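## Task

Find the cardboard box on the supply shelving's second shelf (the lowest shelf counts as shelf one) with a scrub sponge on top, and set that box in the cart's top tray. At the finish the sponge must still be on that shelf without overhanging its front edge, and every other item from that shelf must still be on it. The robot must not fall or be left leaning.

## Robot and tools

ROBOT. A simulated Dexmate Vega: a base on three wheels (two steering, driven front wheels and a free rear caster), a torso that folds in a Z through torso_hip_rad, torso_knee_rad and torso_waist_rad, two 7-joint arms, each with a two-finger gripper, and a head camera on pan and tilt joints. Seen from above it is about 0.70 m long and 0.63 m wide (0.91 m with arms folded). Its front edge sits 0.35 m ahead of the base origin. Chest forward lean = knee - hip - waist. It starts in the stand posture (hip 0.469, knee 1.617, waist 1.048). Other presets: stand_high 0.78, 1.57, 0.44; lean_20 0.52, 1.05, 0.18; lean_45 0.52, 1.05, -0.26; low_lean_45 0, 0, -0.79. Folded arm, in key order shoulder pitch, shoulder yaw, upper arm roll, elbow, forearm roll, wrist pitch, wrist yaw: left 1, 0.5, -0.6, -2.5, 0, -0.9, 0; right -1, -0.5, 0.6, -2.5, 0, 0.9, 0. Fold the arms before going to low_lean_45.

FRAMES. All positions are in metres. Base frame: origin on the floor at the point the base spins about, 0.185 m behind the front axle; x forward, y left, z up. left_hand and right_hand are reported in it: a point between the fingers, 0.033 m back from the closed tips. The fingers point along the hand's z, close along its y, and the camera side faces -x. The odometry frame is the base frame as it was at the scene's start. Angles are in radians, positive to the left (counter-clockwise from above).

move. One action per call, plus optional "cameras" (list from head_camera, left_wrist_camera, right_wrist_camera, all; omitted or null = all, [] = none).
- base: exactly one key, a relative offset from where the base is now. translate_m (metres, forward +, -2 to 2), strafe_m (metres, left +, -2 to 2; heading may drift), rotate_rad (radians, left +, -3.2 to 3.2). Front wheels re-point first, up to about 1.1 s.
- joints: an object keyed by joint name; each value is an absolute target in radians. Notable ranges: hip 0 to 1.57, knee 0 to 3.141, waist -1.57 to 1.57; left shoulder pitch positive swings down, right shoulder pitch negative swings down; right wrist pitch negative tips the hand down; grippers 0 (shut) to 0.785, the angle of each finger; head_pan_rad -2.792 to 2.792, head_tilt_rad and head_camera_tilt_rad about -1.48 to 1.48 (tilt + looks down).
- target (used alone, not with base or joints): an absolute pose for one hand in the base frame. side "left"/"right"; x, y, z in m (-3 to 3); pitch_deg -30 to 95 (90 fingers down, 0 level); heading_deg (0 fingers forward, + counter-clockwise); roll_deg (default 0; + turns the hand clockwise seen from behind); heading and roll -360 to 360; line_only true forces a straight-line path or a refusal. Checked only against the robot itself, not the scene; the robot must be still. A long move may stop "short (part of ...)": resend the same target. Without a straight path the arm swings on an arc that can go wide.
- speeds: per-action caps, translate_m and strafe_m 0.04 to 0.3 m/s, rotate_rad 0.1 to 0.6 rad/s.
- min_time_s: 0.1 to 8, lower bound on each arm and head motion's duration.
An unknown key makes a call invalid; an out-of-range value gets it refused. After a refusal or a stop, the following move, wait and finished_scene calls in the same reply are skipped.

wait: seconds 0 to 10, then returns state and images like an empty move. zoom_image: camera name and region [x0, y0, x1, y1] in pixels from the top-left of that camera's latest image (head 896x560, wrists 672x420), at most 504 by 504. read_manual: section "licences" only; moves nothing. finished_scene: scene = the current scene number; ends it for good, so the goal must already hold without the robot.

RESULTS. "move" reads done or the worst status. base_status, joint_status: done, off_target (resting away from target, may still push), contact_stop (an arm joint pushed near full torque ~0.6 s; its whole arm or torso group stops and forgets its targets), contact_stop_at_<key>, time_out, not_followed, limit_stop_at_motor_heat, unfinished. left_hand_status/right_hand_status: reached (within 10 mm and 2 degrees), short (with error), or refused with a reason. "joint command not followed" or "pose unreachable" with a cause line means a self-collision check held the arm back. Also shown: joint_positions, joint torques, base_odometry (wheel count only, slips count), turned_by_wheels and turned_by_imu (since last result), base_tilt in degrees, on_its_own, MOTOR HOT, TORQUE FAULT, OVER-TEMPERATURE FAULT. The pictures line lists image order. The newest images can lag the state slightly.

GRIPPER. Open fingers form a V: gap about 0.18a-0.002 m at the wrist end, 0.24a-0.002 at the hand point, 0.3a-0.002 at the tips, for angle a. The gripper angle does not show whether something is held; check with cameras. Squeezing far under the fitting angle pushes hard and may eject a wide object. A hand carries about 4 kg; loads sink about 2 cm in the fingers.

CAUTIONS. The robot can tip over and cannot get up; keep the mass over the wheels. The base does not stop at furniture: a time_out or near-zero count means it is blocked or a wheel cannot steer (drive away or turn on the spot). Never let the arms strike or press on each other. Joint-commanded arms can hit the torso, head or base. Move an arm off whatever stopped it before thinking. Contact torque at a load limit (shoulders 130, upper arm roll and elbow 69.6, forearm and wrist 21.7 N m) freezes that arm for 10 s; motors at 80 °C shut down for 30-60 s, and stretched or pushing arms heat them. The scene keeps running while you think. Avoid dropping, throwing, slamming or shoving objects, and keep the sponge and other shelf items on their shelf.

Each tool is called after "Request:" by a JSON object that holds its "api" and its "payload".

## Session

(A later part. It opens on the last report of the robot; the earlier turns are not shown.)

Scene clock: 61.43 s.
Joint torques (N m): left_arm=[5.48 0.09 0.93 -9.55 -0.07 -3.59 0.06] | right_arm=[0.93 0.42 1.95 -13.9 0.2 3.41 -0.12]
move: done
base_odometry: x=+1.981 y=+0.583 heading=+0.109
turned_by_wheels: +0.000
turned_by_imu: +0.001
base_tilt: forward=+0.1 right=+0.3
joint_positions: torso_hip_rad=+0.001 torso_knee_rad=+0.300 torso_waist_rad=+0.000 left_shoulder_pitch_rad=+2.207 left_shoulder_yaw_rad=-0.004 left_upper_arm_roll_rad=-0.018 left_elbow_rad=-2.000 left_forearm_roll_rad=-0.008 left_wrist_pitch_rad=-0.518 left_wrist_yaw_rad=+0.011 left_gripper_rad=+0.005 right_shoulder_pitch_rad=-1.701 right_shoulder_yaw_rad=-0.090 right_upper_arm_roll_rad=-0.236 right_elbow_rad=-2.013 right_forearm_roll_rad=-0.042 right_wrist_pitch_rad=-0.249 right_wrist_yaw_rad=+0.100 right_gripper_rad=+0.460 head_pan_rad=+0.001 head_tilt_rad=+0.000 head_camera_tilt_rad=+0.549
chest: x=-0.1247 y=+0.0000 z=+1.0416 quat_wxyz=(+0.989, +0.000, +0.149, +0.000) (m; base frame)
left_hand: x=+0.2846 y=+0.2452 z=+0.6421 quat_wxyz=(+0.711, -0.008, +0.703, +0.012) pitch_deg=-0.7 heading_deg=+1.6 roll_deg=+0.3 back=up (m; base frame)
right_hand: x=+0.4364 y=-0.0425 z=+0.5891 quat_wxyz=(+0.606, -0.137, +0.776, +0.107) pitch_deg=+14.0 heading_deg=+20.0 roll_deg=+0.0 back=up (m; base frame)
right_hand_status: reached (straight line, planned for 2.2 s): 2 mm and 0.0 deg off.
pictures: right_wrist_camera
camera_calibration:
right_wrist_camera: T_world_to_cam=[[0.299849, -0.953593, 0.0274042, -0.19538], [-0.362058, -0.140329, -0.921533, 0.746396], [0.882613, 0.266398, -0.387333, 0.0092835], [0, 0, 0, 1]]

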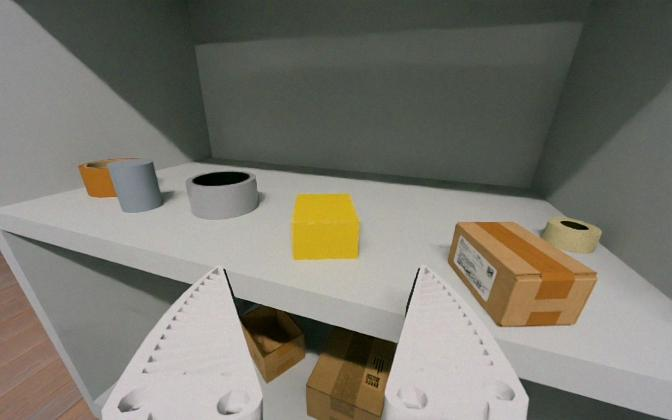

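Request:
{"api": "move", "payload": {"target": {"side": "right", "x": 0.43, "y": -0.207, "z": 0.70, "pitch_deg": 42, "heading_deg": 20, "roll_deg": 0, "line_only": true}, "cameras": ["head_camera", "right_wrist_camera"]}}

Request:
{"api": "zoom_image", "payload": {"camera": "right_wrist_camera", "region": [200, 140, 460, 320]}}

Scene clock: 73.40 s.
Joint torques (N m): left_arm=[5.74 -0.5 1 -9.57 0 -3.5 0.24] | right_arm=[19.46 -6.78 8.9 -4.17 0.42 1.91 -0.22]
move: done
base_odometry: x=+1.981 y=+0.583 heading=+0.109
turned_by_wheels: +0.000
turned_by_imu: +0.003
base_tilt: forward=+0.1 right=+0.4
joint_positions: torso_hip_rad=+0.001 torso_knee_rad=+0.300 torso_waist_rad=+0.000 left_shoulder_pitch_rad=+2.207 left_shoulder_yaw_rad=-0.004 left_upper_arm_roll_rad=-0.018 left_elbow_rad=-2.000 left_forearm_roll_rad=-0.008 left_wrist_pitch_rad=-0.518 left_wrist_yaw_rad=+0.011 left_gripper_rad=+0.005 right_shoulder_pitch_rad=-1.191 right_shoulder_yaw_rad=-0.760 right_upper_arm_roll_rad=+0.150 right_elbow_rad=-2.313 right_forearm_roll_rad=+1.596 right_wrist_pitch_rad=-1.366 right_wrist_yaw_rad=-0.690 right_gripper_rad=+0.460 head_pan_rad=+0.001 head_tilt_rad=+0.000 head_camera_tilt_rad=+0.549
chest: x=-0.1247 y=+0.0000 z=+1.0416 quat_wxyz=(+0.989, +0.000, +0.149, +0.000) (m; base frame)
left_hand: x=+0.2846 y=+0.2452 z=+0.6421 quat_wxyz=(+0.711, -0.008, +0.703, +0.012) pitch_deg=-0.7 heading_deg=+1.6 roll_deg=+0.3 back=up (m; base frame)
right_hand: x=+0.4298 y=-0.2063 z=+0.6993 quat_wxyz=(+0.401, -0.159, +0.900, +0.071) pitch_deg=+42.0 heading_deg=+20.1 roll_deg=+0.0 back=up (m; base frame)
right_hand_status: reached (straight line, planned for 8.2 s): 1 mm and 0.0 deg off.
pictures: head_camera, right_wrist_camera
camera_calibration:
head_camera: T_world_to_cam=[[0.0184308, -0.999782, 0.00983408, 0.0208043], [-0.747159, -0.0203083, -0.664335, 0.658663], [0.664389, 0.00489657, -0.747371, 0.916788], [0, 0, 0, 1]]
right_wrist_camera: T_world_to_cam=[[0.317604, -0.947164, 0.0448124, -0.371153], [-0.725022, -0.273031, -0.632295, 0.748941], [0.611122, 0.16833, -0.773431, 0.467915], [0, 0, 0, 1]]

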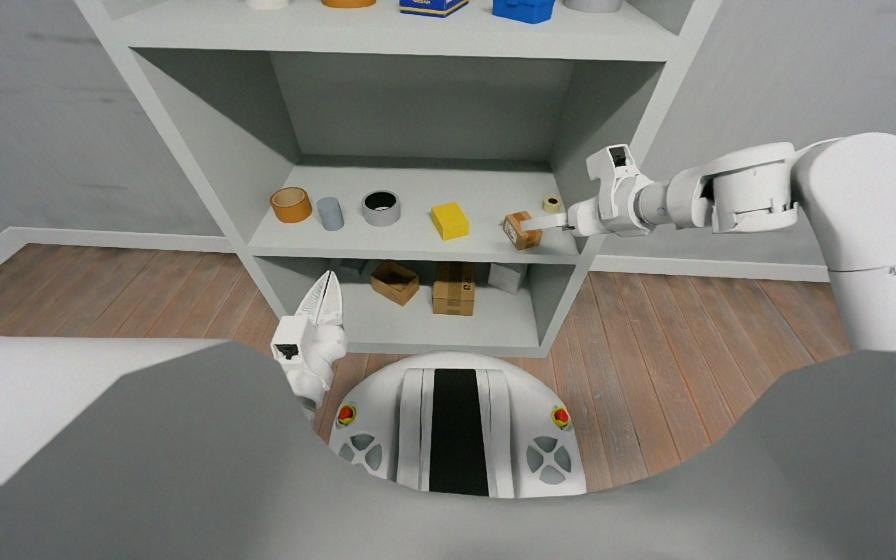

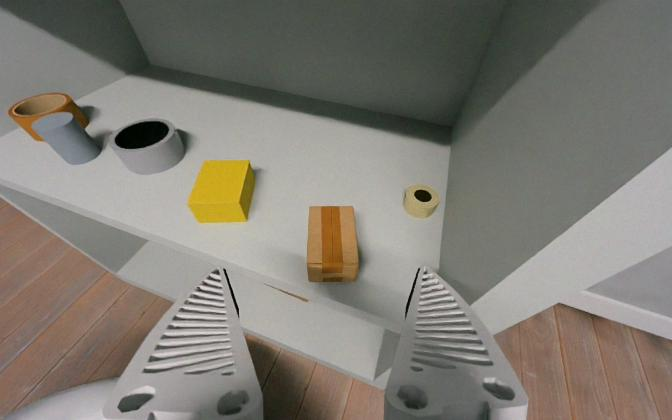

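Scaled by 1.938 from the camera's 672x420 image, which has a finer 960x600 frame.

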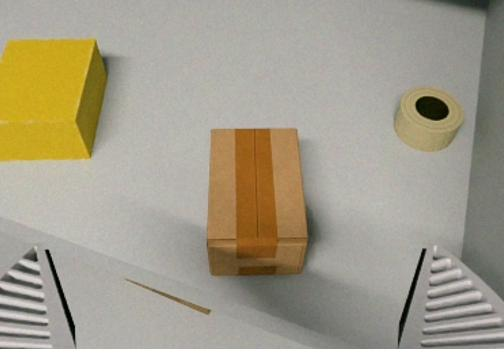

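Request:
{"api": "move", "payload": {"target": {"side": "right", "x": 0.547, "y": -0.176, "z": 0.587, "pitch_deg": 42, "heading_deg": 20, "roll_deg": 0, "line_only": true}, "cameras": ["head_camera", "right_wrist_camera"]}}

Scene clock: 78.27 s.
Joint torques (N m): left_arm=[4.81 0.33 1.01 -10.23 -0.03 -3.33 -0.04] | right_arm=[21.4 -2.43 4.21 -5.62 -0.04 3.29 0.09]
move: done
base_odometry: x=+1.981 y=+0.583 heading=+0.109
turned_by_wheels: +0.000
turned_by_imu: +0.001
base_tilt: forward=+0.1 right=+0.2
joint_positions: torso_hip_rad=+0.001 torso_knee_rad=+0.300 torso_waist_rad=+0.000 left_shoulder_pitch_rad=+2.207 left_shoulder_yaw_rad=-0.004 left_upper_arm_roll_rad=-0.018 left_elbow_rad=-2.000 left_forearm_roll_rad=-0.008 left_wrist_pitch_rad=-0.518 left_wrist_yaw_rad=+0.011 left_gripper_rad=+0.005 right_shoulder_pitch_rad=-0.939 right_shoulder_yaw_rad=-0.713 right_upper_arm_roll_rad=-0.367 right_elbow_rad=-1.862 right_forearm_roll_rad=+0.986 right_wrist_pitch_rad=-1.011 right_wrist_yaw_rad=-0.252 right_gripper_rad=+0.460 head_pan_rad=+0.001 head_tilt_rad=+0.000 head_camera_tilt_rad=+0.549
chest: x=-0.1247 y=+0.0000 z=+1.0416 quat_wxyz=(+0.989, +0.000, +0.149, +0.000) (m; base frame)
left_hand: x=+0.2846 y=+0.2452 z=+0.6421 quat_wxyz=(+0.711, -0.008, +0.703, +0.012) pitch_deg=-0.7 heading_deg=+1.6 roll_deg=+0.3 back=up (m; base frame)
right_hand: x=+0.5457 y=-0.1764 z=+0.5879 quat_wxyz=(+0.400, -0.158, +0.900, +0.071) pitch_deg=+42.0 heading_deg=+20.0 roll_deg=+0.1 back=up (m; base frame)
right_hand_status: reached (straight line, planned for 2.4 s): 2 mm and 0.1 deg off.
pictures: head_camera, right_wrist_camera
camera_calibration:
head_camera: T_world_to_cam=[[0.0184309, -0.999782, 0.00983399, 0.0208044], [-0.747161, -0.0203083, -0.664333, 0.658662], [0.664387, 0.00489667, -0.747372, 0.916789], [0, 0, 0, 1]]
right_wrist_camera: T_world_to_cam=[[0.316206, -0.947675, 0.0438932, -0.373364], [-0.726243, -0.271572, -0.631522, 0.771121], [0.610397, 0.167814, -0.774115, 0.306618], [0, 0, 0, 1]]

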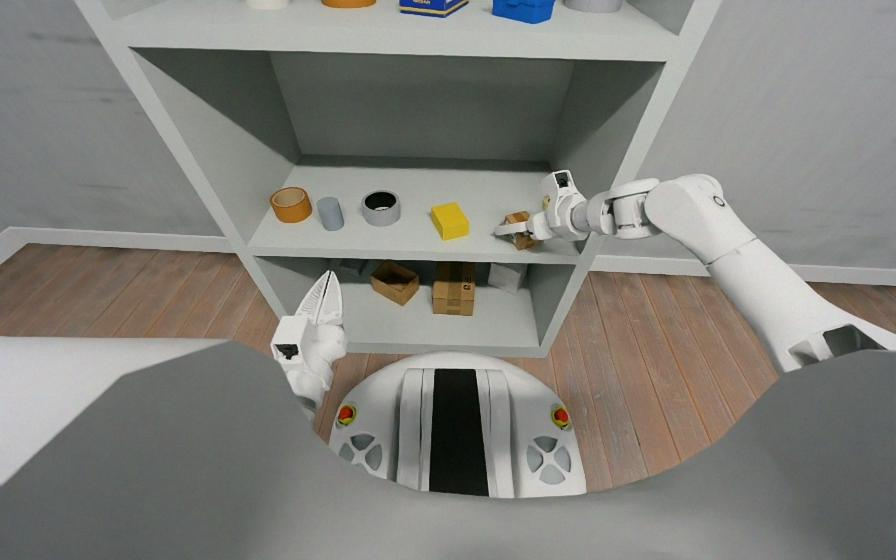

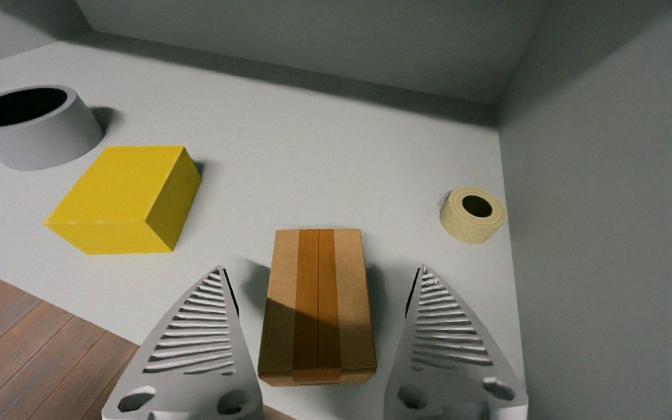

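Request:
{"api": "move", "payload": {"joints": {"right_gripper_rad": 0.17}, "cameras": ["right_wrist_camera"]}}

Request:
{"api": "move", "payload": {"target": {"side": "right", "x": 0.535, "y": -0.18, "z": 0.66, "pitch_deg": 42, "heading_deg": 20, "roll_deg": 0, "line_only": true}, "cameras": ["head_camera", "right_wrist_camera"]}}

Scene clock: 79.37 s.
move: done
turned_by_wheels: +0.000
turned_by_imu: +0.000
joint_status: all done
pictures: right_wrist_camera
camera_calibration:
right_wrist_camera: T_world_to_cam=[[0.316866, -0.947405, 0.0449492, -0.374322], [-0.725933, -0.272748, -0.631372, 0.770657], [0.610424, 0.16743, -0.774176, 0.305078], [0, 0, 0, 1]]

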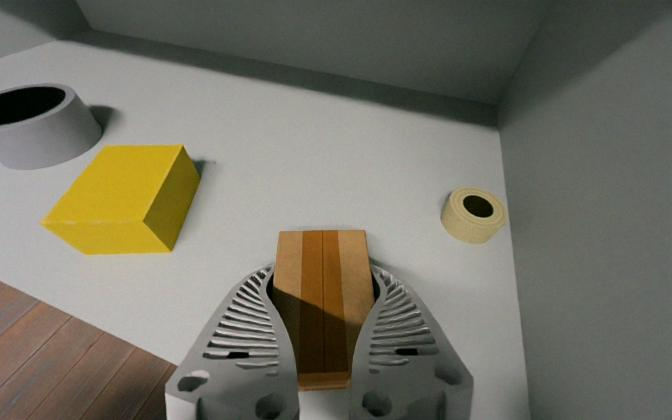

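Scene clock: 81.83 s.
Joint torques (N m): left_arm=[4.87 0.92 0.95 -10.26 -0.09 -3.73 -0.17] | right_arm=[24.06 -3.16 9.29 -10.62 0.07 2.87 -0.48]
move: done
base_odometry: x=+1.981 y=+0.583 heading=+0.109
turned_by_wheels: +0.000
turned_by_imu: +0.001
base_tilt: forward=+0.1 right=+0.4
joint_positions: torso_hip_rad=+0.001 torso_knee_rad=+0.300 torso_waist_rad=+0.000 left_shoulder_pitch_rad=+2.207 left_shoulder_yaw_rad=-0.004 left_upper_arm_roll_rad=-0.018 left_elbow_rad=-2.000 left_forearm_roll_rad=-0.008 left_wrist_pitch_rad=-0.518 left_wrist_yaw_rad=+0.011 left_gripper_rad=+0.005 right_shoulder_pitch_rad=-0.899 right_shoulder_yaw_rad=-0.694 right_upper_arm_roll_rad=-0.224 right_elbow_rad=-1.982 right_forearm_roll_rad=+1.155 right_wrist_pitch_rad=-1.229 right_wrist_yaw_rad=-0.384 right_gripper_rad=+0.170 head_pan_rad=+0.001 head_tilt_rad=+0.000 head_camera_tilt_rad=+0.549
chest: x=-0.1247 y=+0.0000 z=+1.0416 quat_wxyz=(+0.989, +0.000, +0.149, +0.000) (m; base frame)
left_hand: x=+0.2846 y=+0.2452 z=+0.6421 quat_wxyz=(+0.711, -0.008, +0.703, +0.012) pitch_deg=-0.7 heading_deg=+1.6 roll_deg=+0.3 back=up (m; base frame)
right_hand: x=+0.5350 y=-0.1799 z=+0.6575 quat_wxyz=(+0.400, -0.158, +0.900, +0.071) pitch_deg=+42.1 heading_deg=+20.0 roll_deg=+0.1 back=up (m; base frame)
right_hand_status: reached (straight line, planned for 1.0 s): 3 mm and 0.1 deg off.
pictures: head_camera, right_wrist_camera
camera_calibration:
head_camera: T_world_to_cam=[[0.018431, -0.999782, 0.00983357, 0.0208046], [-0.747178, -0.0203083, -0.664314, 0.65865], [0.664368, 0.00489655, -0.747389, 0.916794], [0, 0, 0, 1]]
right_wrist_camera: T_world_to_cam=[[0.316804, -0.94745, 0.0444333, -0.376996], [-0.72653, -0.272516, -0.630785, 0.80589], [0.609745, 0.167553, -0.774685, 0.368242], [0, 0, 0, 1]]

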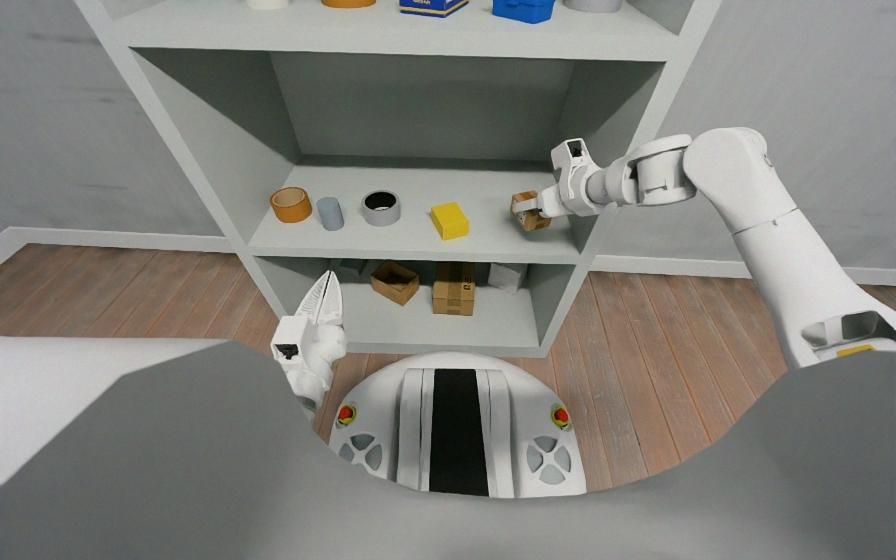

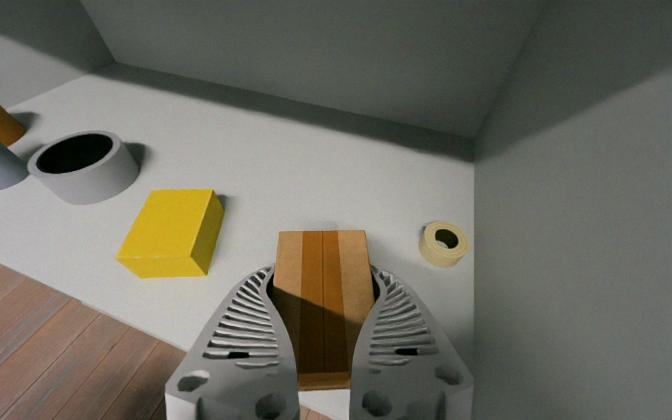

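Request:
{"api": "move", "payload": {"base": {"translate_m": -0.38}, "cameras": ["head_camera"]}}

Request:
{"api": "move", "payload": {"target": {"side": "right", "x": 0.53, "y": -0.18, "z": 0.83, "pitch_deg": 42, "heading_deg": 10, "roll_deg": 0, "line_only": true}, "cameras": ["right_wrist_camera"]}}

Scene clock: 86.97 s.
move: done
turned_by_wheels: -0.001
turned_by_imu: +0.002
base_status: done
pictures: head_camera
camera_calibration:
head_camera: T_world_to_cam=[[0.0184322, -0.999782, 0.00983106, 0.0208058], [-0.747271, -0.0203081, -0.664209, 0.658598], [0.664264, 0.00489637, -0.747482, 0.916835], [0, 0, 0, 1]]

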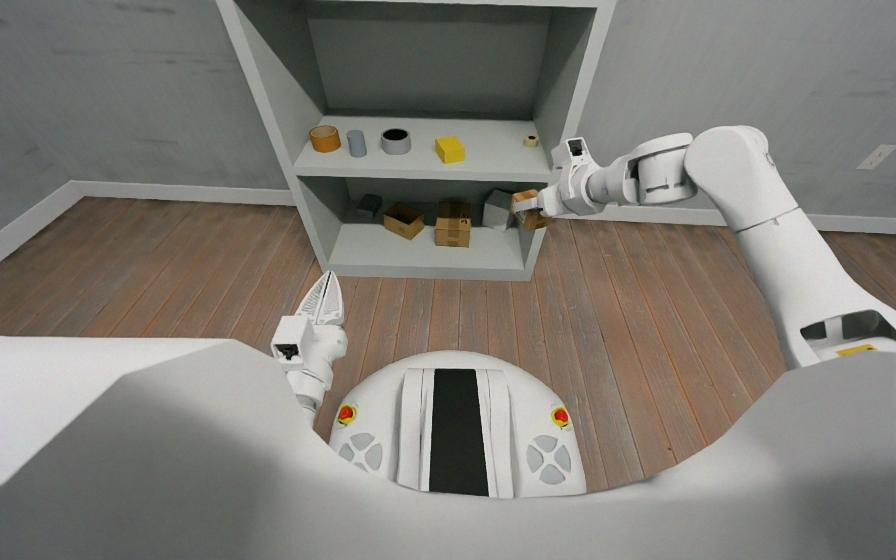

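Scene clock: 93.43 s.
Joint torques (N m): left_arm=[4.43 0.4 0.84 -10.17 -0.14 -3.49 0.07] | right_arm=[23.39 -2.51 8.51 -5.02 -0.33 2.4 -0.19]
move: done
base_odometry: x=+1.603 y=+0.542 heading=+0.108
turned_by_wheels: +0.000
turned_by_imu: +0.002
base_tilt: forward=+0.0 right=+0.3
joint_positions: torso_hip_rad=+0.001 torso_knee_rad=+0.300 torso_waist_rad=+0.000 left_shoulder_pitch_rad=+2.207 left_shoulder_yaw_rad=-0.004 left_upper_arm_roll_rad=-0.018 left_elbow_rad=-2.000 left_forearm_roll_rad=-0.008 left_wrist_pitch_rad=-0.518 left_wrist_yaw_rad=+0.011 left_gripper_rad=+0.005 right_shoulder_pitch_rad=-0.088 right_shoulder_yaw_rad=-1.147 right_upper_arm_roll_rad=-0.954 right_elbow_rad=-2.096 right_forearm_roll_rad=+2.233 right_wrist_pitch_rad=-0.776 right_wrist_yaw_rad=-1.087 right_gripper_rad=+0.170 head_pan_rad=+0.001 head_tilt_rad=+0.000 head_camera_tilt_rad=+0.549
chest: x=-0.1247 y=+0.0000 z=+1.0416 quat_wxyz=(+0.989, +0.000, +0.149, +0.000) (m; base frame)
left_hand: x=+0.2846 y=+0.2452 z=+0.6421 quat_wxyz=(+0.711, -0.008, +0.703, +0.012) pitch_deg=-0.7 heading_deg=+1.6 roll_deg=+0.3 back=up (m; base frame)
right_hand: x=+0.5300 y=-0.1794 z=+0.8292 quat_wxyz=(+0.405, -0.081, +0.910, +0.036) pitch_deg=+42.0 heading_deg=+10.1 roll_deg=+0.0 back=up (m; base frame)
right_hand_status: reached (straight line, planned for 4.9 s): 1 mm and 0.1 deg off.
pictures: right_wrist_camera
camera_calibration:
right_wrist_camera: T_world_to_cam=[[0.149586, -0.98771, 0.0453097, -0.301965], [-0.761637, -0.144327, -0.631727, 0.953084], [0.630502, 0.0599878, -0.773866, 0.473365], [0, 0, 0, 1]]

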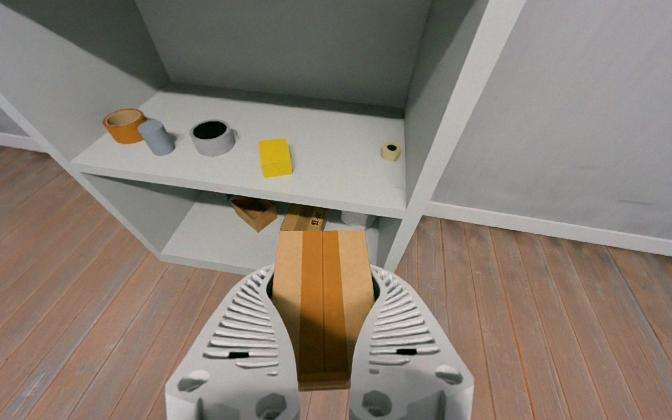

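Request:
{"api": "move", "payload": {"base": {"rotate_rad": -2.53}, "joints": {"head_camera_tilt_rad": 0.25}, "cameras": ["head_camera"]}}

Request:
{"api": "zoom_image", "payload": {"camera": "head_camera", "region": [300, 150, 640, 400]}}

Scene clock: 99.70 s.
Joint torques (N m): left_arm=[5.46 0.15 0.83 -9.47 0.01 -3.42 0.25] | right_arm=[24.82 -2.2 7.56 -2.6 -0.57 3.53 -0.38]
move: done
base_odometry: x=+1.602 y=+0.543 heading=-2.420
turned_by_wheels: -2.528
turned_by_imu: -2.458
base_tilt: forward=+0.1 right=+0.2
base_status: done
joint_positions: torso_hip_rad=+0.001 torso_knee_rad=+0.300 torso_waist_rad=+0.000 left_shoulder_pitch_rad=+2.207 left_shoulder_yaw_rad=-0.004 left_upper_arm_roll_rad=-0.018 left_elbow_rad=-2.000 left_forearm_roll_rad=-0.008 left_wrist_pitch_rad=-0.518 left_wrist_yaw_rad=+0.011 left_gripper_rad=+0.005 right_shoulder_pitch_rad=-0.083 right_shoulder_yaw_rad=-1.149 right_upper_arm_roll_rad=-0.960 right_elbow_rad=-2.097 right_forearm_roll_rad=+2.236 right_wrist_pitch_rad=-0.773 right_wrist_yaw_rad=-1.087 right_gripper_rad=+0.170 head_pan_rad=+0.001 head_tilt_rad=+0.000 head_camera_tilt_rad=+0.251
joint_status: all done
chest: x=-0.1247 y=+0.0000 z=+1.0416 quat_wxyz=(+0.989, +0.000, +0.149, +0.000) (m; base frame)
left_hand: x=+0.2846 y=+0.2452 z=+0.6421 quat_wxyz=(+0.711, -0.008, +0.703, +0.012) pitch_deg=-0.7 heading_deg=+1.6 roll_deg=+0.3 back=up (m; base frame)
right_hand: x=+0.5299 y=-0.1799 z=+0.8296 quat_wxyz=(+0.405, -0.080, +0.910, +0.036) pitch_deg=+42.0 heading_deg=+10.0 roll_deg=+0.0 back=up (m; base frame)
pictures: head_camera
camera_calibration:
head_camera: T_world_to_cam=[[0.0146996, -0.999785, 0.0146492, 0.0147454], [-0.518885, -0.020151, -0.854607, 0.91242], [0.854718, 0.00496113, -0.519069, 0.694633], [0, 0, 0, 1]]

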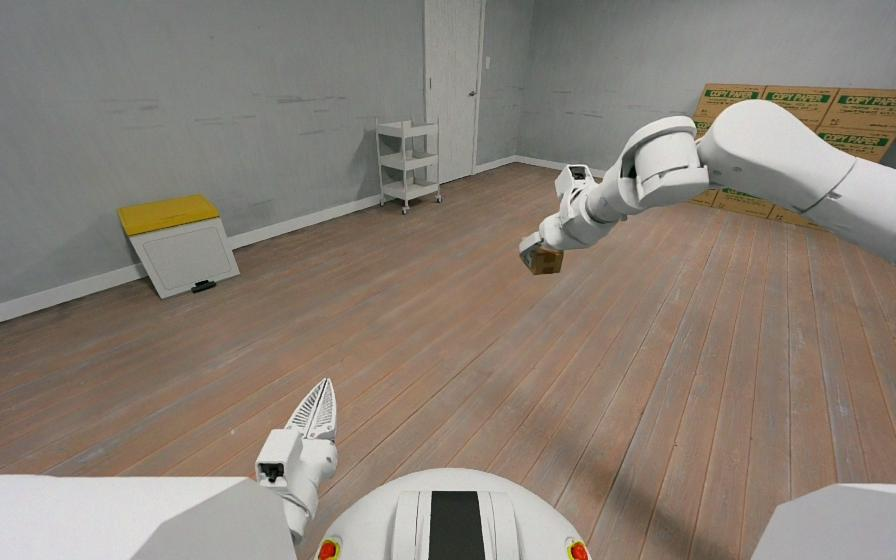

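Scaled by 1.482 from the camera's 896x560 image, which has a finer 960x600 frame.

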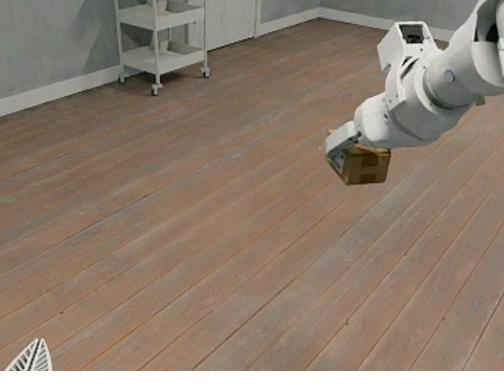

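Request:
{"api": "move", "payload": {"base": {"translate_m": 2.0}, "cameras": []}}

Request:
{"api": "move", "payload": {"base": {"translate_m": 0.2}, "joints": {"head_camera_tilt_rad": 0.35}, "cameras": ["head_camera"]}}

Scene clock: 109.47 s.
move: done
turned_by_wheels: -0.001
turned_by_imu: -0.011
base_status: done
pictures: none

Scene clock: 111.63 s.
Joint torques (N m): left_arm=[4.73 0.05 0.79 -10.21 -0.05 -3.97 0.07] | right_arm=[24.74 -2.57 7.56 -3.36 -0.56 2.25 -0.1]
move: done
base_odometry: x=-0.053 y=-0.906 heading=-2.422
turned_by_wheels: -0.001
turned_by_imu: -0.002
base_tilt: forward=+0.2 right=+0.3
base_status: done
joint_positions: torso_hip_rad=+0.001 torso_knee_rad=+0.300 torso_waist_rad=+0.000 left_shoulder_pitch_rad=+2.207 left_shoulder_yaw_rad=-0.004 left_upper_arm_roll_rad=-0.018 left_elbow_rad=-2.000 left_forearm_roll_rad=-0.008 left_wrist_pitch_rad=-0.518 left_wrist_yaw_rad=+0.011 left_gripper_rad=+0.005 right_shoulder_pitch_rad=-0.083 right_shoulder_yaw_rad=-1.149 right_upper_arm_roll_rad=-0.960 right_elbow_rad=-2.097 right_forearm_roll_rad=+2.236 right_wrist_pitch_rad=-0.773 right_wrist_yaw_rad=-1.087 right_gripper_rad=+0.170 head_pan_rad=+0.001 head_tilt_rad=+0.000 head_camera_tilt_rad=+0.349
joint_status: all done
chest: x=-0.1246 y=+0.0000 z=+1.0416 quat_wxyz=(+0.989, +0.000, +0.149, +0.000) (m; base frame)
left_hand: x=+0.2846 y=+0.2452 z=+0.6421 quat_wxyz=(+0.711, -0.008, +0.703, +0.012) pitch_deg=-0.7 heading_deg=+1.6 roll_deg=+0.3 back=up (m; base frame)
right_hand: x=+0.5299 y=-0.1799 z=+0.8296 quat_wxyz=(+0.405, -0.080, +0.910, +0.036) pitch_deg=+42.0 heading_deg=+10.0 roll_deg=+0.0 back=up (m; base frame)
pictures: head_camera
camera_calibration:
head_camera: T_world_to_cam=[[0.0160782, -0.999784, 0.0131871, 0.0166268], [-0.600506, -0.0202007, -0.799365, 0.836103], [0.799459, 0.0049334, -0.6007, 0.776276], [0, 0, 0, 1]]

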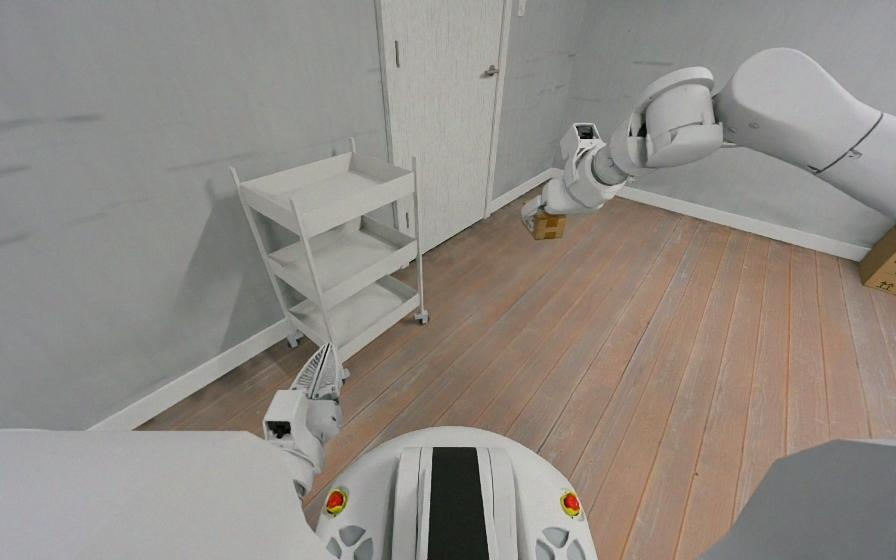

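Request:
{"api": "move", "payload": {"base": {"translate_m": 0.3}, "joints": {"torso_knee_rad": 0.47, "torso_waist_rad": 0.17, "head_camera_tilt_rad": 0.5}, "cameras": []}}

Request:
{"api": "move", "payload": {"base": {"rotate_rad": 0.9}, "speeds": {"rotate_rad": 0.45}, "cameras": ["head_camera", "right_wrist_camera"]}}

Scene clock: 116.67 s.
move: done
turned_by_wheels: -0.001
turned_by_imu: -0.001
base_status: done
joint_status: all done
pictures: none

Scene clock: 119.97 s.
Joint torques (N m): left_arm=[5.65 1.21 1.25 -9.75 -0.08 -3.53 0.15] | right_arm=[21.69 -4.91 7.94 -3.6 -0.58 1.31 -0.12]
move: done
base_odometry: x=-0.280 y=-1.105 heading=-1.523
turned_by_wheels: +0.899
turned_by_imu: +0.875
base_tilt: forward=+0.1 right=+0.4
base_status: done
joint_positions: torso_hip_rad=+0.001 torso_knee_rad=+0.470 torso_waist_rad=+0.170 left_shoulder_pitch_rad=+2.207 left_shoulder_yaw_rad=-0.004 left_upper_arm_roll_rad=-0.018 left_elbow_rad=-2.000 left_forearm_roll_rad=-0.008 left_wrist_pitch_rad=-0.518 left_wrist_yaw_rad=+0.011 left_gripper_rad=+0.005 right_shoulder_pitch_rad=-0.083 right_shoulder_yaw_rad=-1.149 right_upper_arm_roll_rad=-0.960 right_elbow_rad=-2.097 right_forearm_roll_rad=+2.236 right_wrist_pitch_rad=-0.773 right_wrist_yaw_rad=-1.087 right_gripper_rad=+0.170 head_pan_rad=+0.000 head_tilt_rad=+0.000 head_camera_tilt_rad=+0.499
chest: x=-0.0833 y=+0.0000 z=+1.0995 quat_wxyz=(+0.989, +0.000, +0.149, +0.000) (m; base frame)
left_hand: x=+0.3259 y=+0.2452 z=+0.6999 quat_wxyz=(+0.711, -0.008, +0.703, +0.012) pitch_deg=-0.7 heading_deg=+1.6 roll_deg=+0.3 back=up (m; base frame)
right_hand: x=+0.5712 y=-0.1799 z=+0.8874 quat_wxyz=(+0.405, -0.080, +0.910, +0.036) pitch_deg=+42.0 heading_deg=+10.0 roll_deg=+0.0 back=up (m; base frame)
pictures: head_camera, right_wrist_camera
camera_calibration:
head_camera: T_world_to_cam=[[0.0177638, -0.999784, 0.0107554, 0.018294], [-0.713248, -0.0202098, -0.70062, 0.775494], [0.700686, 0.00477435, -0.713454, 0.897482], [0, 0, 0, 1]]
right_wrist_camera: T_world_to_cam=[[0.147934, -0.987981, 0.0448226, -0.309916], [-0.762228, -0.142775, -0.631366, 1.02145], [0.630178, 0.0592354, -0.774188, 0.492757], [0, 0, 0, 1]]

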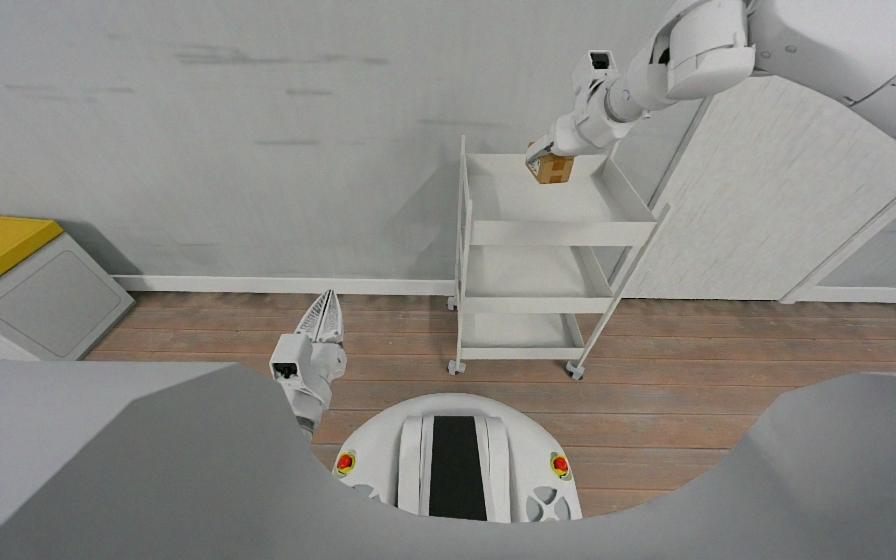

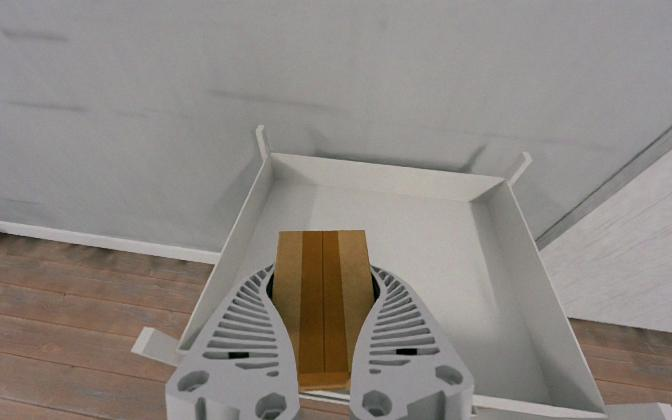

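Request:
{"api": "move", "payload": {"target": {"side": "right", "x": 0.715, "y": -0.23, "z": 0.80, "pitch_deg": 43, "heading_deg": 4, "roll_deg": 0, "line_only": true}, "cameras": ["head_camera", "right_wrist_camera"]}}

Scene clock: 125.07 s.
Joint torques (N m): left_arm=[5.63 1.05 1.25 -8.56 0 -3.86 0.19] | right_arm=[27.79 0.4 7.18 -1.61 -0.59 2.75 0.13]
move: done
base_odometry: x=-0.280 y=-1.105 heading=-1.523
turned_by_wheels: +0.000
turned_by_imu: +0.001
base_tilt: forward=+0.2 right=+0.4
joint_positions: torso_hip_rad=+0.001 torso_knee_rad=+0.470 torso_waist_rad=+0.170 left_shoulder_pitch_rad=+2.207 left_shoulder_yaw_rad=-0.004 left_upper_arm_roll_rad=-0.018 left_elbow_rad=-2.000 left_forearm_roll_rad=-0.008 left_wrist_pitch_rad=-0.518 left_wrist_yaw_rad=+0.011 left_gripper_rad=+0.005 right_shoulder_pitch_rad=-0.049 right_shoulder_yaw_rad=-0.823 right_upper_arm_roll_rad=-1.105 right_elbow_rad=-1.439 right_forearm_roll_rad=+1.770 right_wrist_pitch_rad=-0.807 right_wrist_yaw_rad=-0.699 right_gripper_rad=+0.170 head_pan_rad=+0.000 head_tilt_rad=+0.000 head_camera_tilt_rad=+0.499
chest: x=-0.0833 y=+0.0000 z=+1.0995 quat_wxyz=(+0.989, +0.000, +0.149, +0.000) (m; base frame)
left_hand: x=+0.3259 y=+0.2452 z=+0.6999 quat_wxyz=(+0.711, -0.008, +0.703, +0.012) pitch_deg=-0.7 heading_deg=+1.6 roll_deg=+0.3 back=up (m; base frame)
right_hand: x=+0.7139 y=-0.2296 z=+0.8003 quat_wxyz=(+0.398, -0.032, +0.917, +0.014) pitch_deg=+43.0 heading_deg=+4.1 roll_deg=+0.0 back=up (m; base frame)
right_hand_status: reached (straight line, planned for 2.4 s): 1 mm and 0.1 deg off.
pictures: head_camera, right_wrist_camera
camera_calibration:
head_camera: T_world_to_cam=[[0.0177637, -0.999784, 0.0107555, 0.018294], [-0.713248, -0.0202098, -0.70062, 0.775494], [0.700686, 0.0047743, -0.713454, 0.897482], [0, 0, 0, 1]]
right_wrist_camera: T_world_to_cam=[[0.0451375, -0.997957, 0.0452185, -0.305387], [-0.783593, -0.0634453, -0.618027, 1.09087], [0.619633, -0.00753671, -0.784856, 0.339035], [0, 0, 0, 1]]

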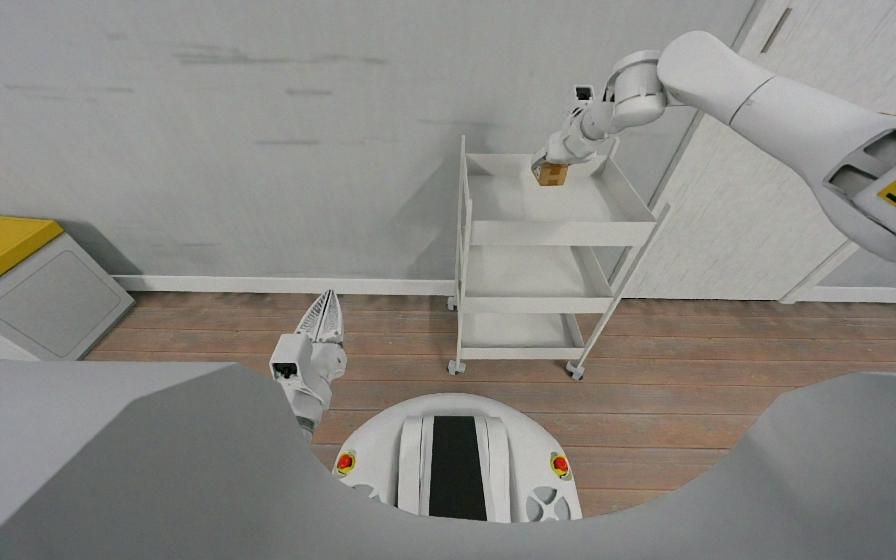

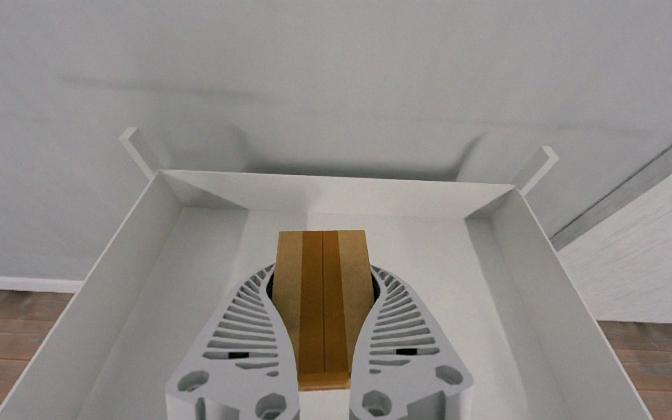

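Request:
{"api": "move", "payload": {"target": {"side": "right", "x": 0.715, "y": -0.23, "z": 0.728, "pitch_deg": 43, "heading_deg": 4, "roll_deg": 0, "line_only": true}, "cameras": ["right_wrist_camera"]}}

Request:
{"api": "move", "payload": {"target": {"side": "right", "x": 0.715, "y": -0.23, "z": 0.715, "pitch_deg": 43, "heading_deg": 4, "roll_deg": 0, "line_only": true}, "cameras": ["right_wrist_camera"]}}

Scene clock: 128.13 s.
move: done
turned_by_wheels: +0.000
turned_by_imu: +0.001
right_hand_status: reached (straight line, planned for 0.7 s): 3 mm and 0.0 deg off.
pictures: right_wrist_camera
camera_calibration:
right_wrist_camera: T_world_to_cam=[[0.0440408, -0.997995, 0.0454477, -0.302187], [-0.783651, -0.0627262, -0.618026, 1.04926], [0.619638, -0.0083968, -0.784843, 0.283873], [0, 0, 0, 1]]

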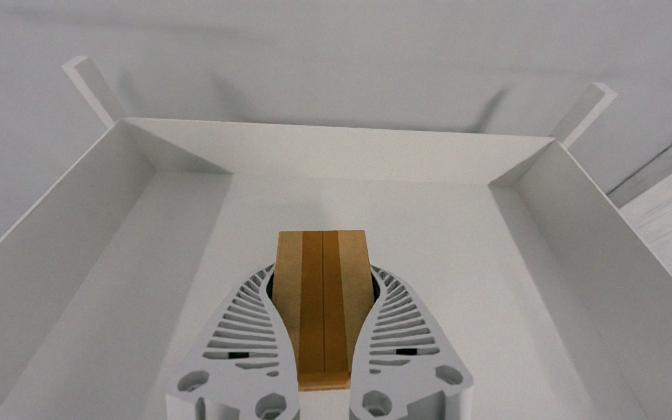

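Scene clock: 129.17 s.
Joint torques (N m): left_arm=[5.68 0.72 1.05 -8.55 -0.05 -3.94 -0.01] | right_arm=[17.8 0.09 7.3 -2.84 -0.64 2.76 0.05]
move: done
base_odometry: x=-0.280 y=-1.105 heading=-1.523
turned_by_wheels: +0.000
turned_by_imu: +0.000
base_tilt: forward=+0.1 right=+0.4
joint_positions: torso_hip_rad=+0.001 torso_knee_rad=+0.470 torso_waist_rad=+0.170 left_shoulder_pitch_rad=+2.207 left_shoulder_yaw_rad=-0.004 left_upper_arm_roll_rad=-0.018 left_elbow_rad=-2.000 left_forearm_roll_rad=-0.008 left_wrist_pitch_rad=-0.518 left_wrist_yaw_rad=+0.011 left_gripper_rad=+0.005 right_shoulder_pitch_rad=-0.161 right_shoulder_yaw_rad=-0.797 right_upper_arm_roll_rad=-1.163 right_elbow_rad=-1.388 right_forearm_roll_rad=+1.640 right_wrist_pitch_rad=-0.666 right_wrist_yaw_rad=-0.594 right_gripper_rad=+0.170 head_pan_rad=+0.000 head_tilt_rad=+0.000 head_camera_tilt_rad=+0.499
chest: x=-0.0833 y=+0.0000 z=+1.0995 quat_wxyz=(+0.989, +0.000, +0.149, +0.000) (m; base frame)
left_hand: x=+0.3259 y=+0.2452 z=+0.6999 quat_wxyz=(+0.711, -0.008, +0.703, +0.012) pitch_deg=-0.7 heading_deg=+1.6 roll_deg=+0.3 back=up (m; base frame)
right_hand: x=+0.7149 y=-0.2300 z=+0.7181 quat_wxyz=(+0.398, -0.032, +0.917, +0.014) pitch_deg=+43.0 heading_deg=+4.0 roll_deg=+0.0 back=up (m; base frame)
right_hand_status: reached (straight line, planned for 0.4 s): 3 mm and 0.0 deg off.
pictures: right_wrist_camera
camera_calibration:
right_wrist_camera: T_world_to_cam=[[0.0443094, -0.997978, 0.0455626, -0.301823], [-0.783584, -0.0630089, -0.618083, 1.04102], [0.619704, -0.00831524, -0.784792, 0.273571], [0, 0, 0, 1]]

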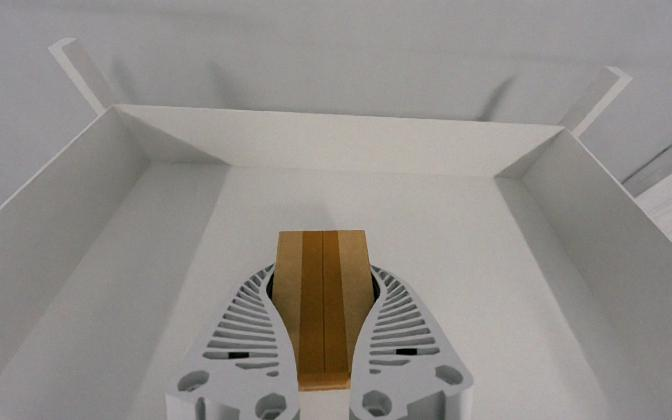

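Request:
{"api": "move", "payload": {"target": {"side": "right", "x": 0.715, "y": -0.23, "z": 0.702, "pitch_deg": 43, "heading_deg": 4, "roll_deg": 0, "line_only": true}, "cameras": ["right_wrist_camera"]}}

Request:
{"api": "move", "payload": {"target": {"side": "right", "x": 0.715, "y": -0.23, "z": 0.695, "pitch_deg": 43, "heading_deg": 4, "roll_deg": 0, "line_only": true}, "cameras": ["right_wrist_camera"]}}

Scene clock: 130.80 s.
move: done
turned_by_wheels: +0.000
turned_by_imu: +0.000
right_hand_status: reached (straight line, planned for 0.4 s): 6 mm and 0.2 deg off.
pictures: right_wrist_camera
camera_calibration:
right_wrist_camera: T_world_to_cam=[[0.0437862, -0.998044, 0.0446242, -0.300126], [-0.780864, -0.0620514, -0.621612, 1.03598], [0.623165, -0.00762743, -0.782053, 0.260435], [0, 0, 0, 1]]

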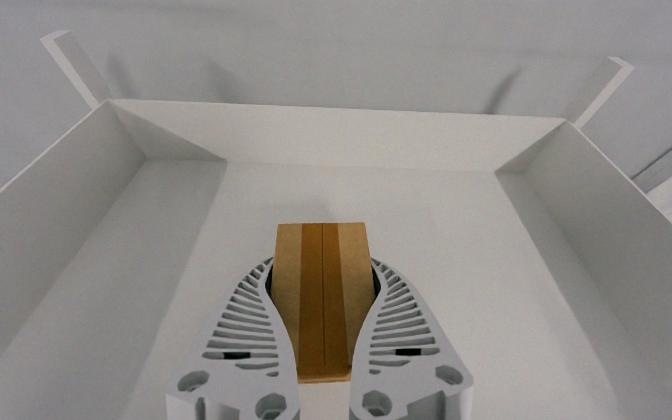

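Scene clock: 131.63 s.
Joint torques (N m): left_arm=[5.48 0.52 0.93 -8.9 -0.03 -3.29 0.14] | right_arm=[-19.7 -1.22 -10.41 8.24 1.78 -7.3 0.04]
move: done
base_odometry: x=-0.280 y=-1.105 heading=-1.523
turned_by_wheels: +0.000
turned_by_imu: +0.000
base_tilt: forward=+0.1 right=+0.3
joint_positions: torso_hip_rad=+0.001 torso_knee_rad=+0.470 torso_waist_rad=+0.171 left_shoulder_pitch_rad=+2.207 left_shoulder_yaw_rad=-0.004 left_upper_arm_roll_rad=-0.018 left_elbow_rad=-2.000 left_forearm_roll_rad=-0.008 left_wrist_pitch_rad=-0.518 left_wrist_yaw_rad=+0.011 left_gripper_rad=+0.005 right_shoulder_pitch_rad=-0.184 right_shoulder_yaw_rad=-0.782 right_upper_arm_roll_rad=-1.177 right_elbow_rad=-1.362 right_forearm_roll_rad=+1.607 right_wrist_pitch_rad=-0.628 right_wrist_yaw_rad=-0.565 right_gripper_rad=+0.170 head_pan_rad=+0.000 head_tilt_rad=+0.000 head_camera_tilt_rad=+0.499
chest: x=-0.0842 y=+0.0000 z=+1.0995 quat_wxyz=(+0.989, +0.000, +0.148, +0.000) (m; base frame)
left_hand: x=+0.3256 y=+0.2452 z=+0.7005 quat_wxyz=(+0.712, -0.008, +0.702, +0.012) pitch_deg=-0.8 heading_deg=+1.6 roll_deg=+0.3 back=up (m; base frame)
right_hand: x=+0.7166 y=-0.2297 z=+0.7015 quat_wxyz=(+0.401, -0.031, +0.915, +0.015) pitch_deg=+42.6 heading_deg=+4.0 roll_deg=+0.1 back=up (m; base frame)
right_hand_status: reached (straight line, planned for 0.3 s): 7 mm and 0.4 deg off.
pictures: right_wrist_camera
camera_calibration:
right_wrist_camera: T_world_to_cam=[[0.0433812, -0.998088, 0.0440199, -0.299071], [-0.779385, -0.0613758, -0.623532, 1.03334], [0.625042, -0.00725887, -0.780558, 0.253002], [0, 0, 0, 1]]

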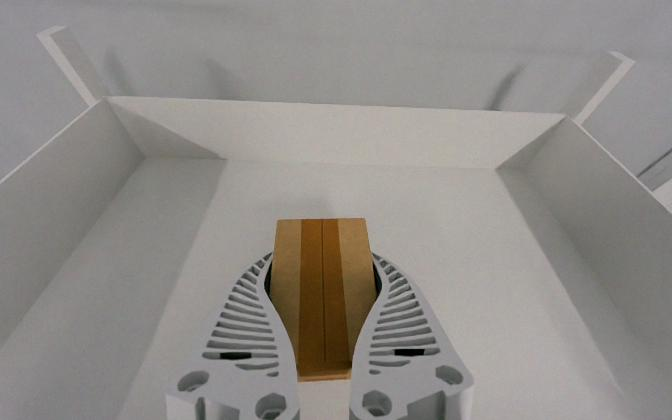

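Request:
{"api": "move", "payload": {"target": {"side": "right", "x": 0.715, "y": -0.23, "z": 0.706, "pitch_deg": 43, "heading_deg": 4, "roll_deg": 0, "line_only": true}, "cameras": []}}

Request:
{"api": "move", "payload": {"joints": {"right_gripper_rad": 0.3}, "cameras": []}}

Request:
{"api": "move", "payload": {"joints": {"right_gripper_rad": 0.45}, "cameras": ["right_wrist_camera"]}}

Scene clock: 132.90 s.
move: done
turned_by_wheels: +0.000
turned_by_imu: +0.000
right_hand_status: reached (straight line, planned for 0.3 s): 2 mm and 0.2 deg off.
pictures: none

Scene clock: 133.50 s.
move: done
turned_by_wheels: +0.000
turned_by_imu: +0.000
joint_status: all done
pictures: none

Scene clock: 134.13 s.
Joint torques (N m): left_arm=[5.92 0.53 0.79 -9.63 -0.1 -3.27 0.15] | right_arm=[29.65 -3.22 10.48 -6.25 -0.11 2.22 -0.48]
move: done
base_odometry: x=-0.280 y=-1.105 heading=-1.523
turned_by_wheels: +0.000
turned_by_imu: +0.000
base_tilt: forward=+0.1 right=+0.3
joint_positions: torso_hip_rad=+0.001 torso_knee_rad=+0.470 torso_waist_rad=+0.170 left_shoulder_pitch_rad=+2.207 left_shoulder_yaw_rad=-0.004 left_upper_arm_roll_rad=-0.018 left_elbow_rad=-2.000 left_forearm_roll_rad=-0.008 left_wrist_pitch_rad=-0.518 left_wrist_yaw_rad=+0.011 left_gripper_rad=+0.005 right_shoulder_pitch_rad=-0.176 right_shoulder_yaw_rad=-0.786 right_upper_arm_roll_rad=-1.174 right_elbow_rad=-1.369 right_forearm_roll_rad=+1.619 right_wrist_pitch_rad=-0.645 right_wrist_yaw_rad=-0.574 right_gripper_rad=+0.450 head_pan_rad=+0.000 head_tilt_rad=+0.000 head_camera_tilt_rad=+0.499
joint_status: all done
chest: x=-0.0834 y=+0.0000 z=+1.0994 quat_wxyz=(+0.989, +0.000, +0.149, +0.000) (m; base frame)
left_hand: x=+0.3258 y=+0.2452 z=+0.7000 quat_wxyz=(+0.711, -0.008, +0.703, +0.012) pitch_deg=-0.7 heading_deg=+1.6 roll_deg=+0.3 back=up (m; base frame)
right_hand: x=+0.7149 y=-0.2301 z=+0.7041 quat_wxyz=(+0.398, -0.032, +0.917, +0.014) pitch_deg=+43.1 heading_deg=+4.0 roll_deg=+0.0 back=up (m; base frame)
pictures: right_wrist_camera
camera_calibration:
right_wrist_camera: T_world_to_cam=[[0.0446037, -0.997956, 0.0457727, -0.301589], [-0.784661, -0.0633554, -0.616679, 1.0321], [0.618318, -0.0084099, -0.785883, 0.264388], [0, 0, 0, 1]]

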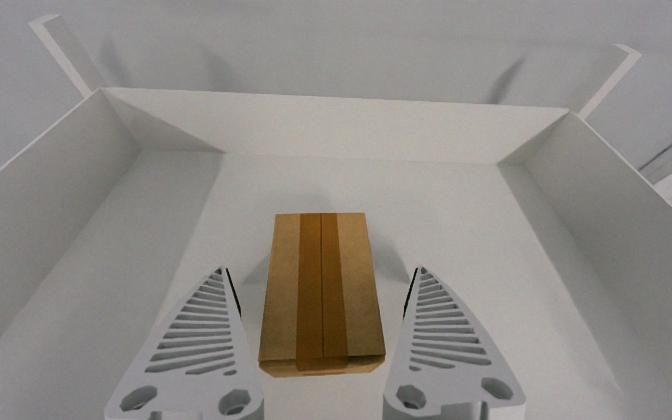

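Request:
{"api": "move", "payload": {"target": {"side": "right", "x": 0.70, "y": -0.23, "z": 0.81, "pitch_deg": 43, "heading_deg": 4, "roll_deg": 0, "line_only": true}, "cameras": ["right_wrist_camera", "head_camera"]}}

Scene clock: 136.73 s.
Joint torques (N m): left_arm=[5.75 0.32 0.86 -9.38 -0.06 -3.42 0.17] | right_arm=[27.81 -1.99 12.35 -5.9 -0.24 2.72 -0.45]
move: done
base_odometry: x=-0.280 y=-1.105 heading=-1.523
turned_by_wheels: +0.000
turned_by_imu: +0.001
base_tilt: forward=+0.2 right=+0.4
joint_positions: torso_hip_rad=+0.001 torso_knee_rad=+0.470 torso_waist_rad=+0.170 left_shoulder_pitch_rad=+2.207 left_shoulder_yaw_rad=-0.004 left_upper_arm_roll_rad=-0.018 left_elbow_rad=-2.000 left_forearm_roll_rad=-0.008 left_wrist_pitch_rad=-0.518 left_wrist_yaw_rad=+0.011 left_gripper_rad=+0.005 right_shoulder_pitch_rad=-0.067 right_shoulder_yaw_rad=-0.862 right_upper_arm_roll_rad=-1.081 right_elbow_rad=-1.513 right_forearm_roll_rad=+1.815 right_wrist_pitch_rad=-0.810 right_wrist_yaw_rad=-0.752 right_gripper_rad=+0.450 head_pan_rad=+0.000 head_tilt_rad=+0.000 head_camera_tilt_rad=+0.499
chest: x=-0.0834 y=+0.0000 z=+1.0994 quat_wxyz=(+0.989, +0.000, +0.149, +0.000) (m; base frame)
left_hand: x=+0.3258 y=+0.2452 z=+0.7000 quat_wxyz=(+0.711, -0.008, +0.703, +0.012) pitch_deg=-0.7 heading_deg=+1.6 roll_deg=+0.3 back=up (m; base frame)
right_hand: x=+0.7003 y=-0.2301 z=+0.8063 quat_wxyz=(+0.398, -0.032, +0.917, +0.014) pitch_deg=+43.1 heading_deg=+4.0 roll_deg=+0.0 back=up (m; base frame)
right_hand_status: reached (straight line, planned for 1.0 s): 4 mm and 0.1 deg off.
pictures: head_camera, right_wrist_camera
camera_calibration:
head_camera: T_world_to_cam=[[0.0177611, -0.999784, 0.0107597, 0.0182916], [-0.713081, -0.0202098, -0.700791, 0.775594], [0.700857, 0.00477429, -0.713286, 0.897402], [0, 0, 0, 1]]
right_wrist_camera: T_world_to_cam=[[0.0438174, -0.998012, 0.0452892, -0.304717], [-0.784292, -0.0624441, -0.617241, 1.08407], [0.618842, -0.00847405, -0.78547, 0.352985], [0, 0, 0, 1]]

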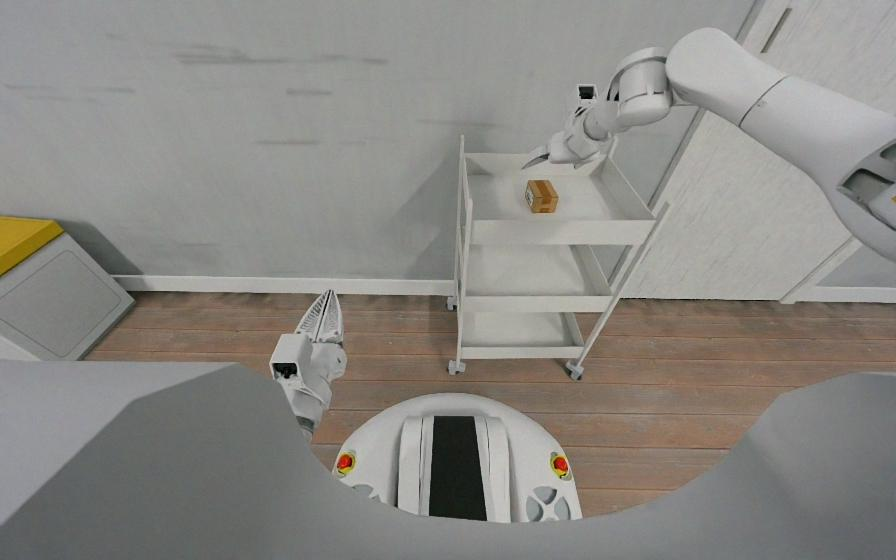

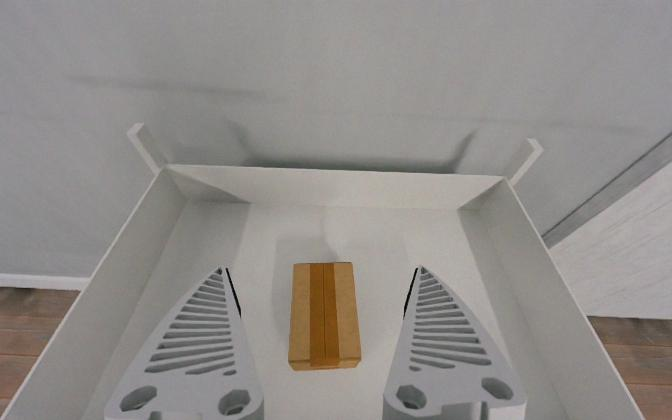

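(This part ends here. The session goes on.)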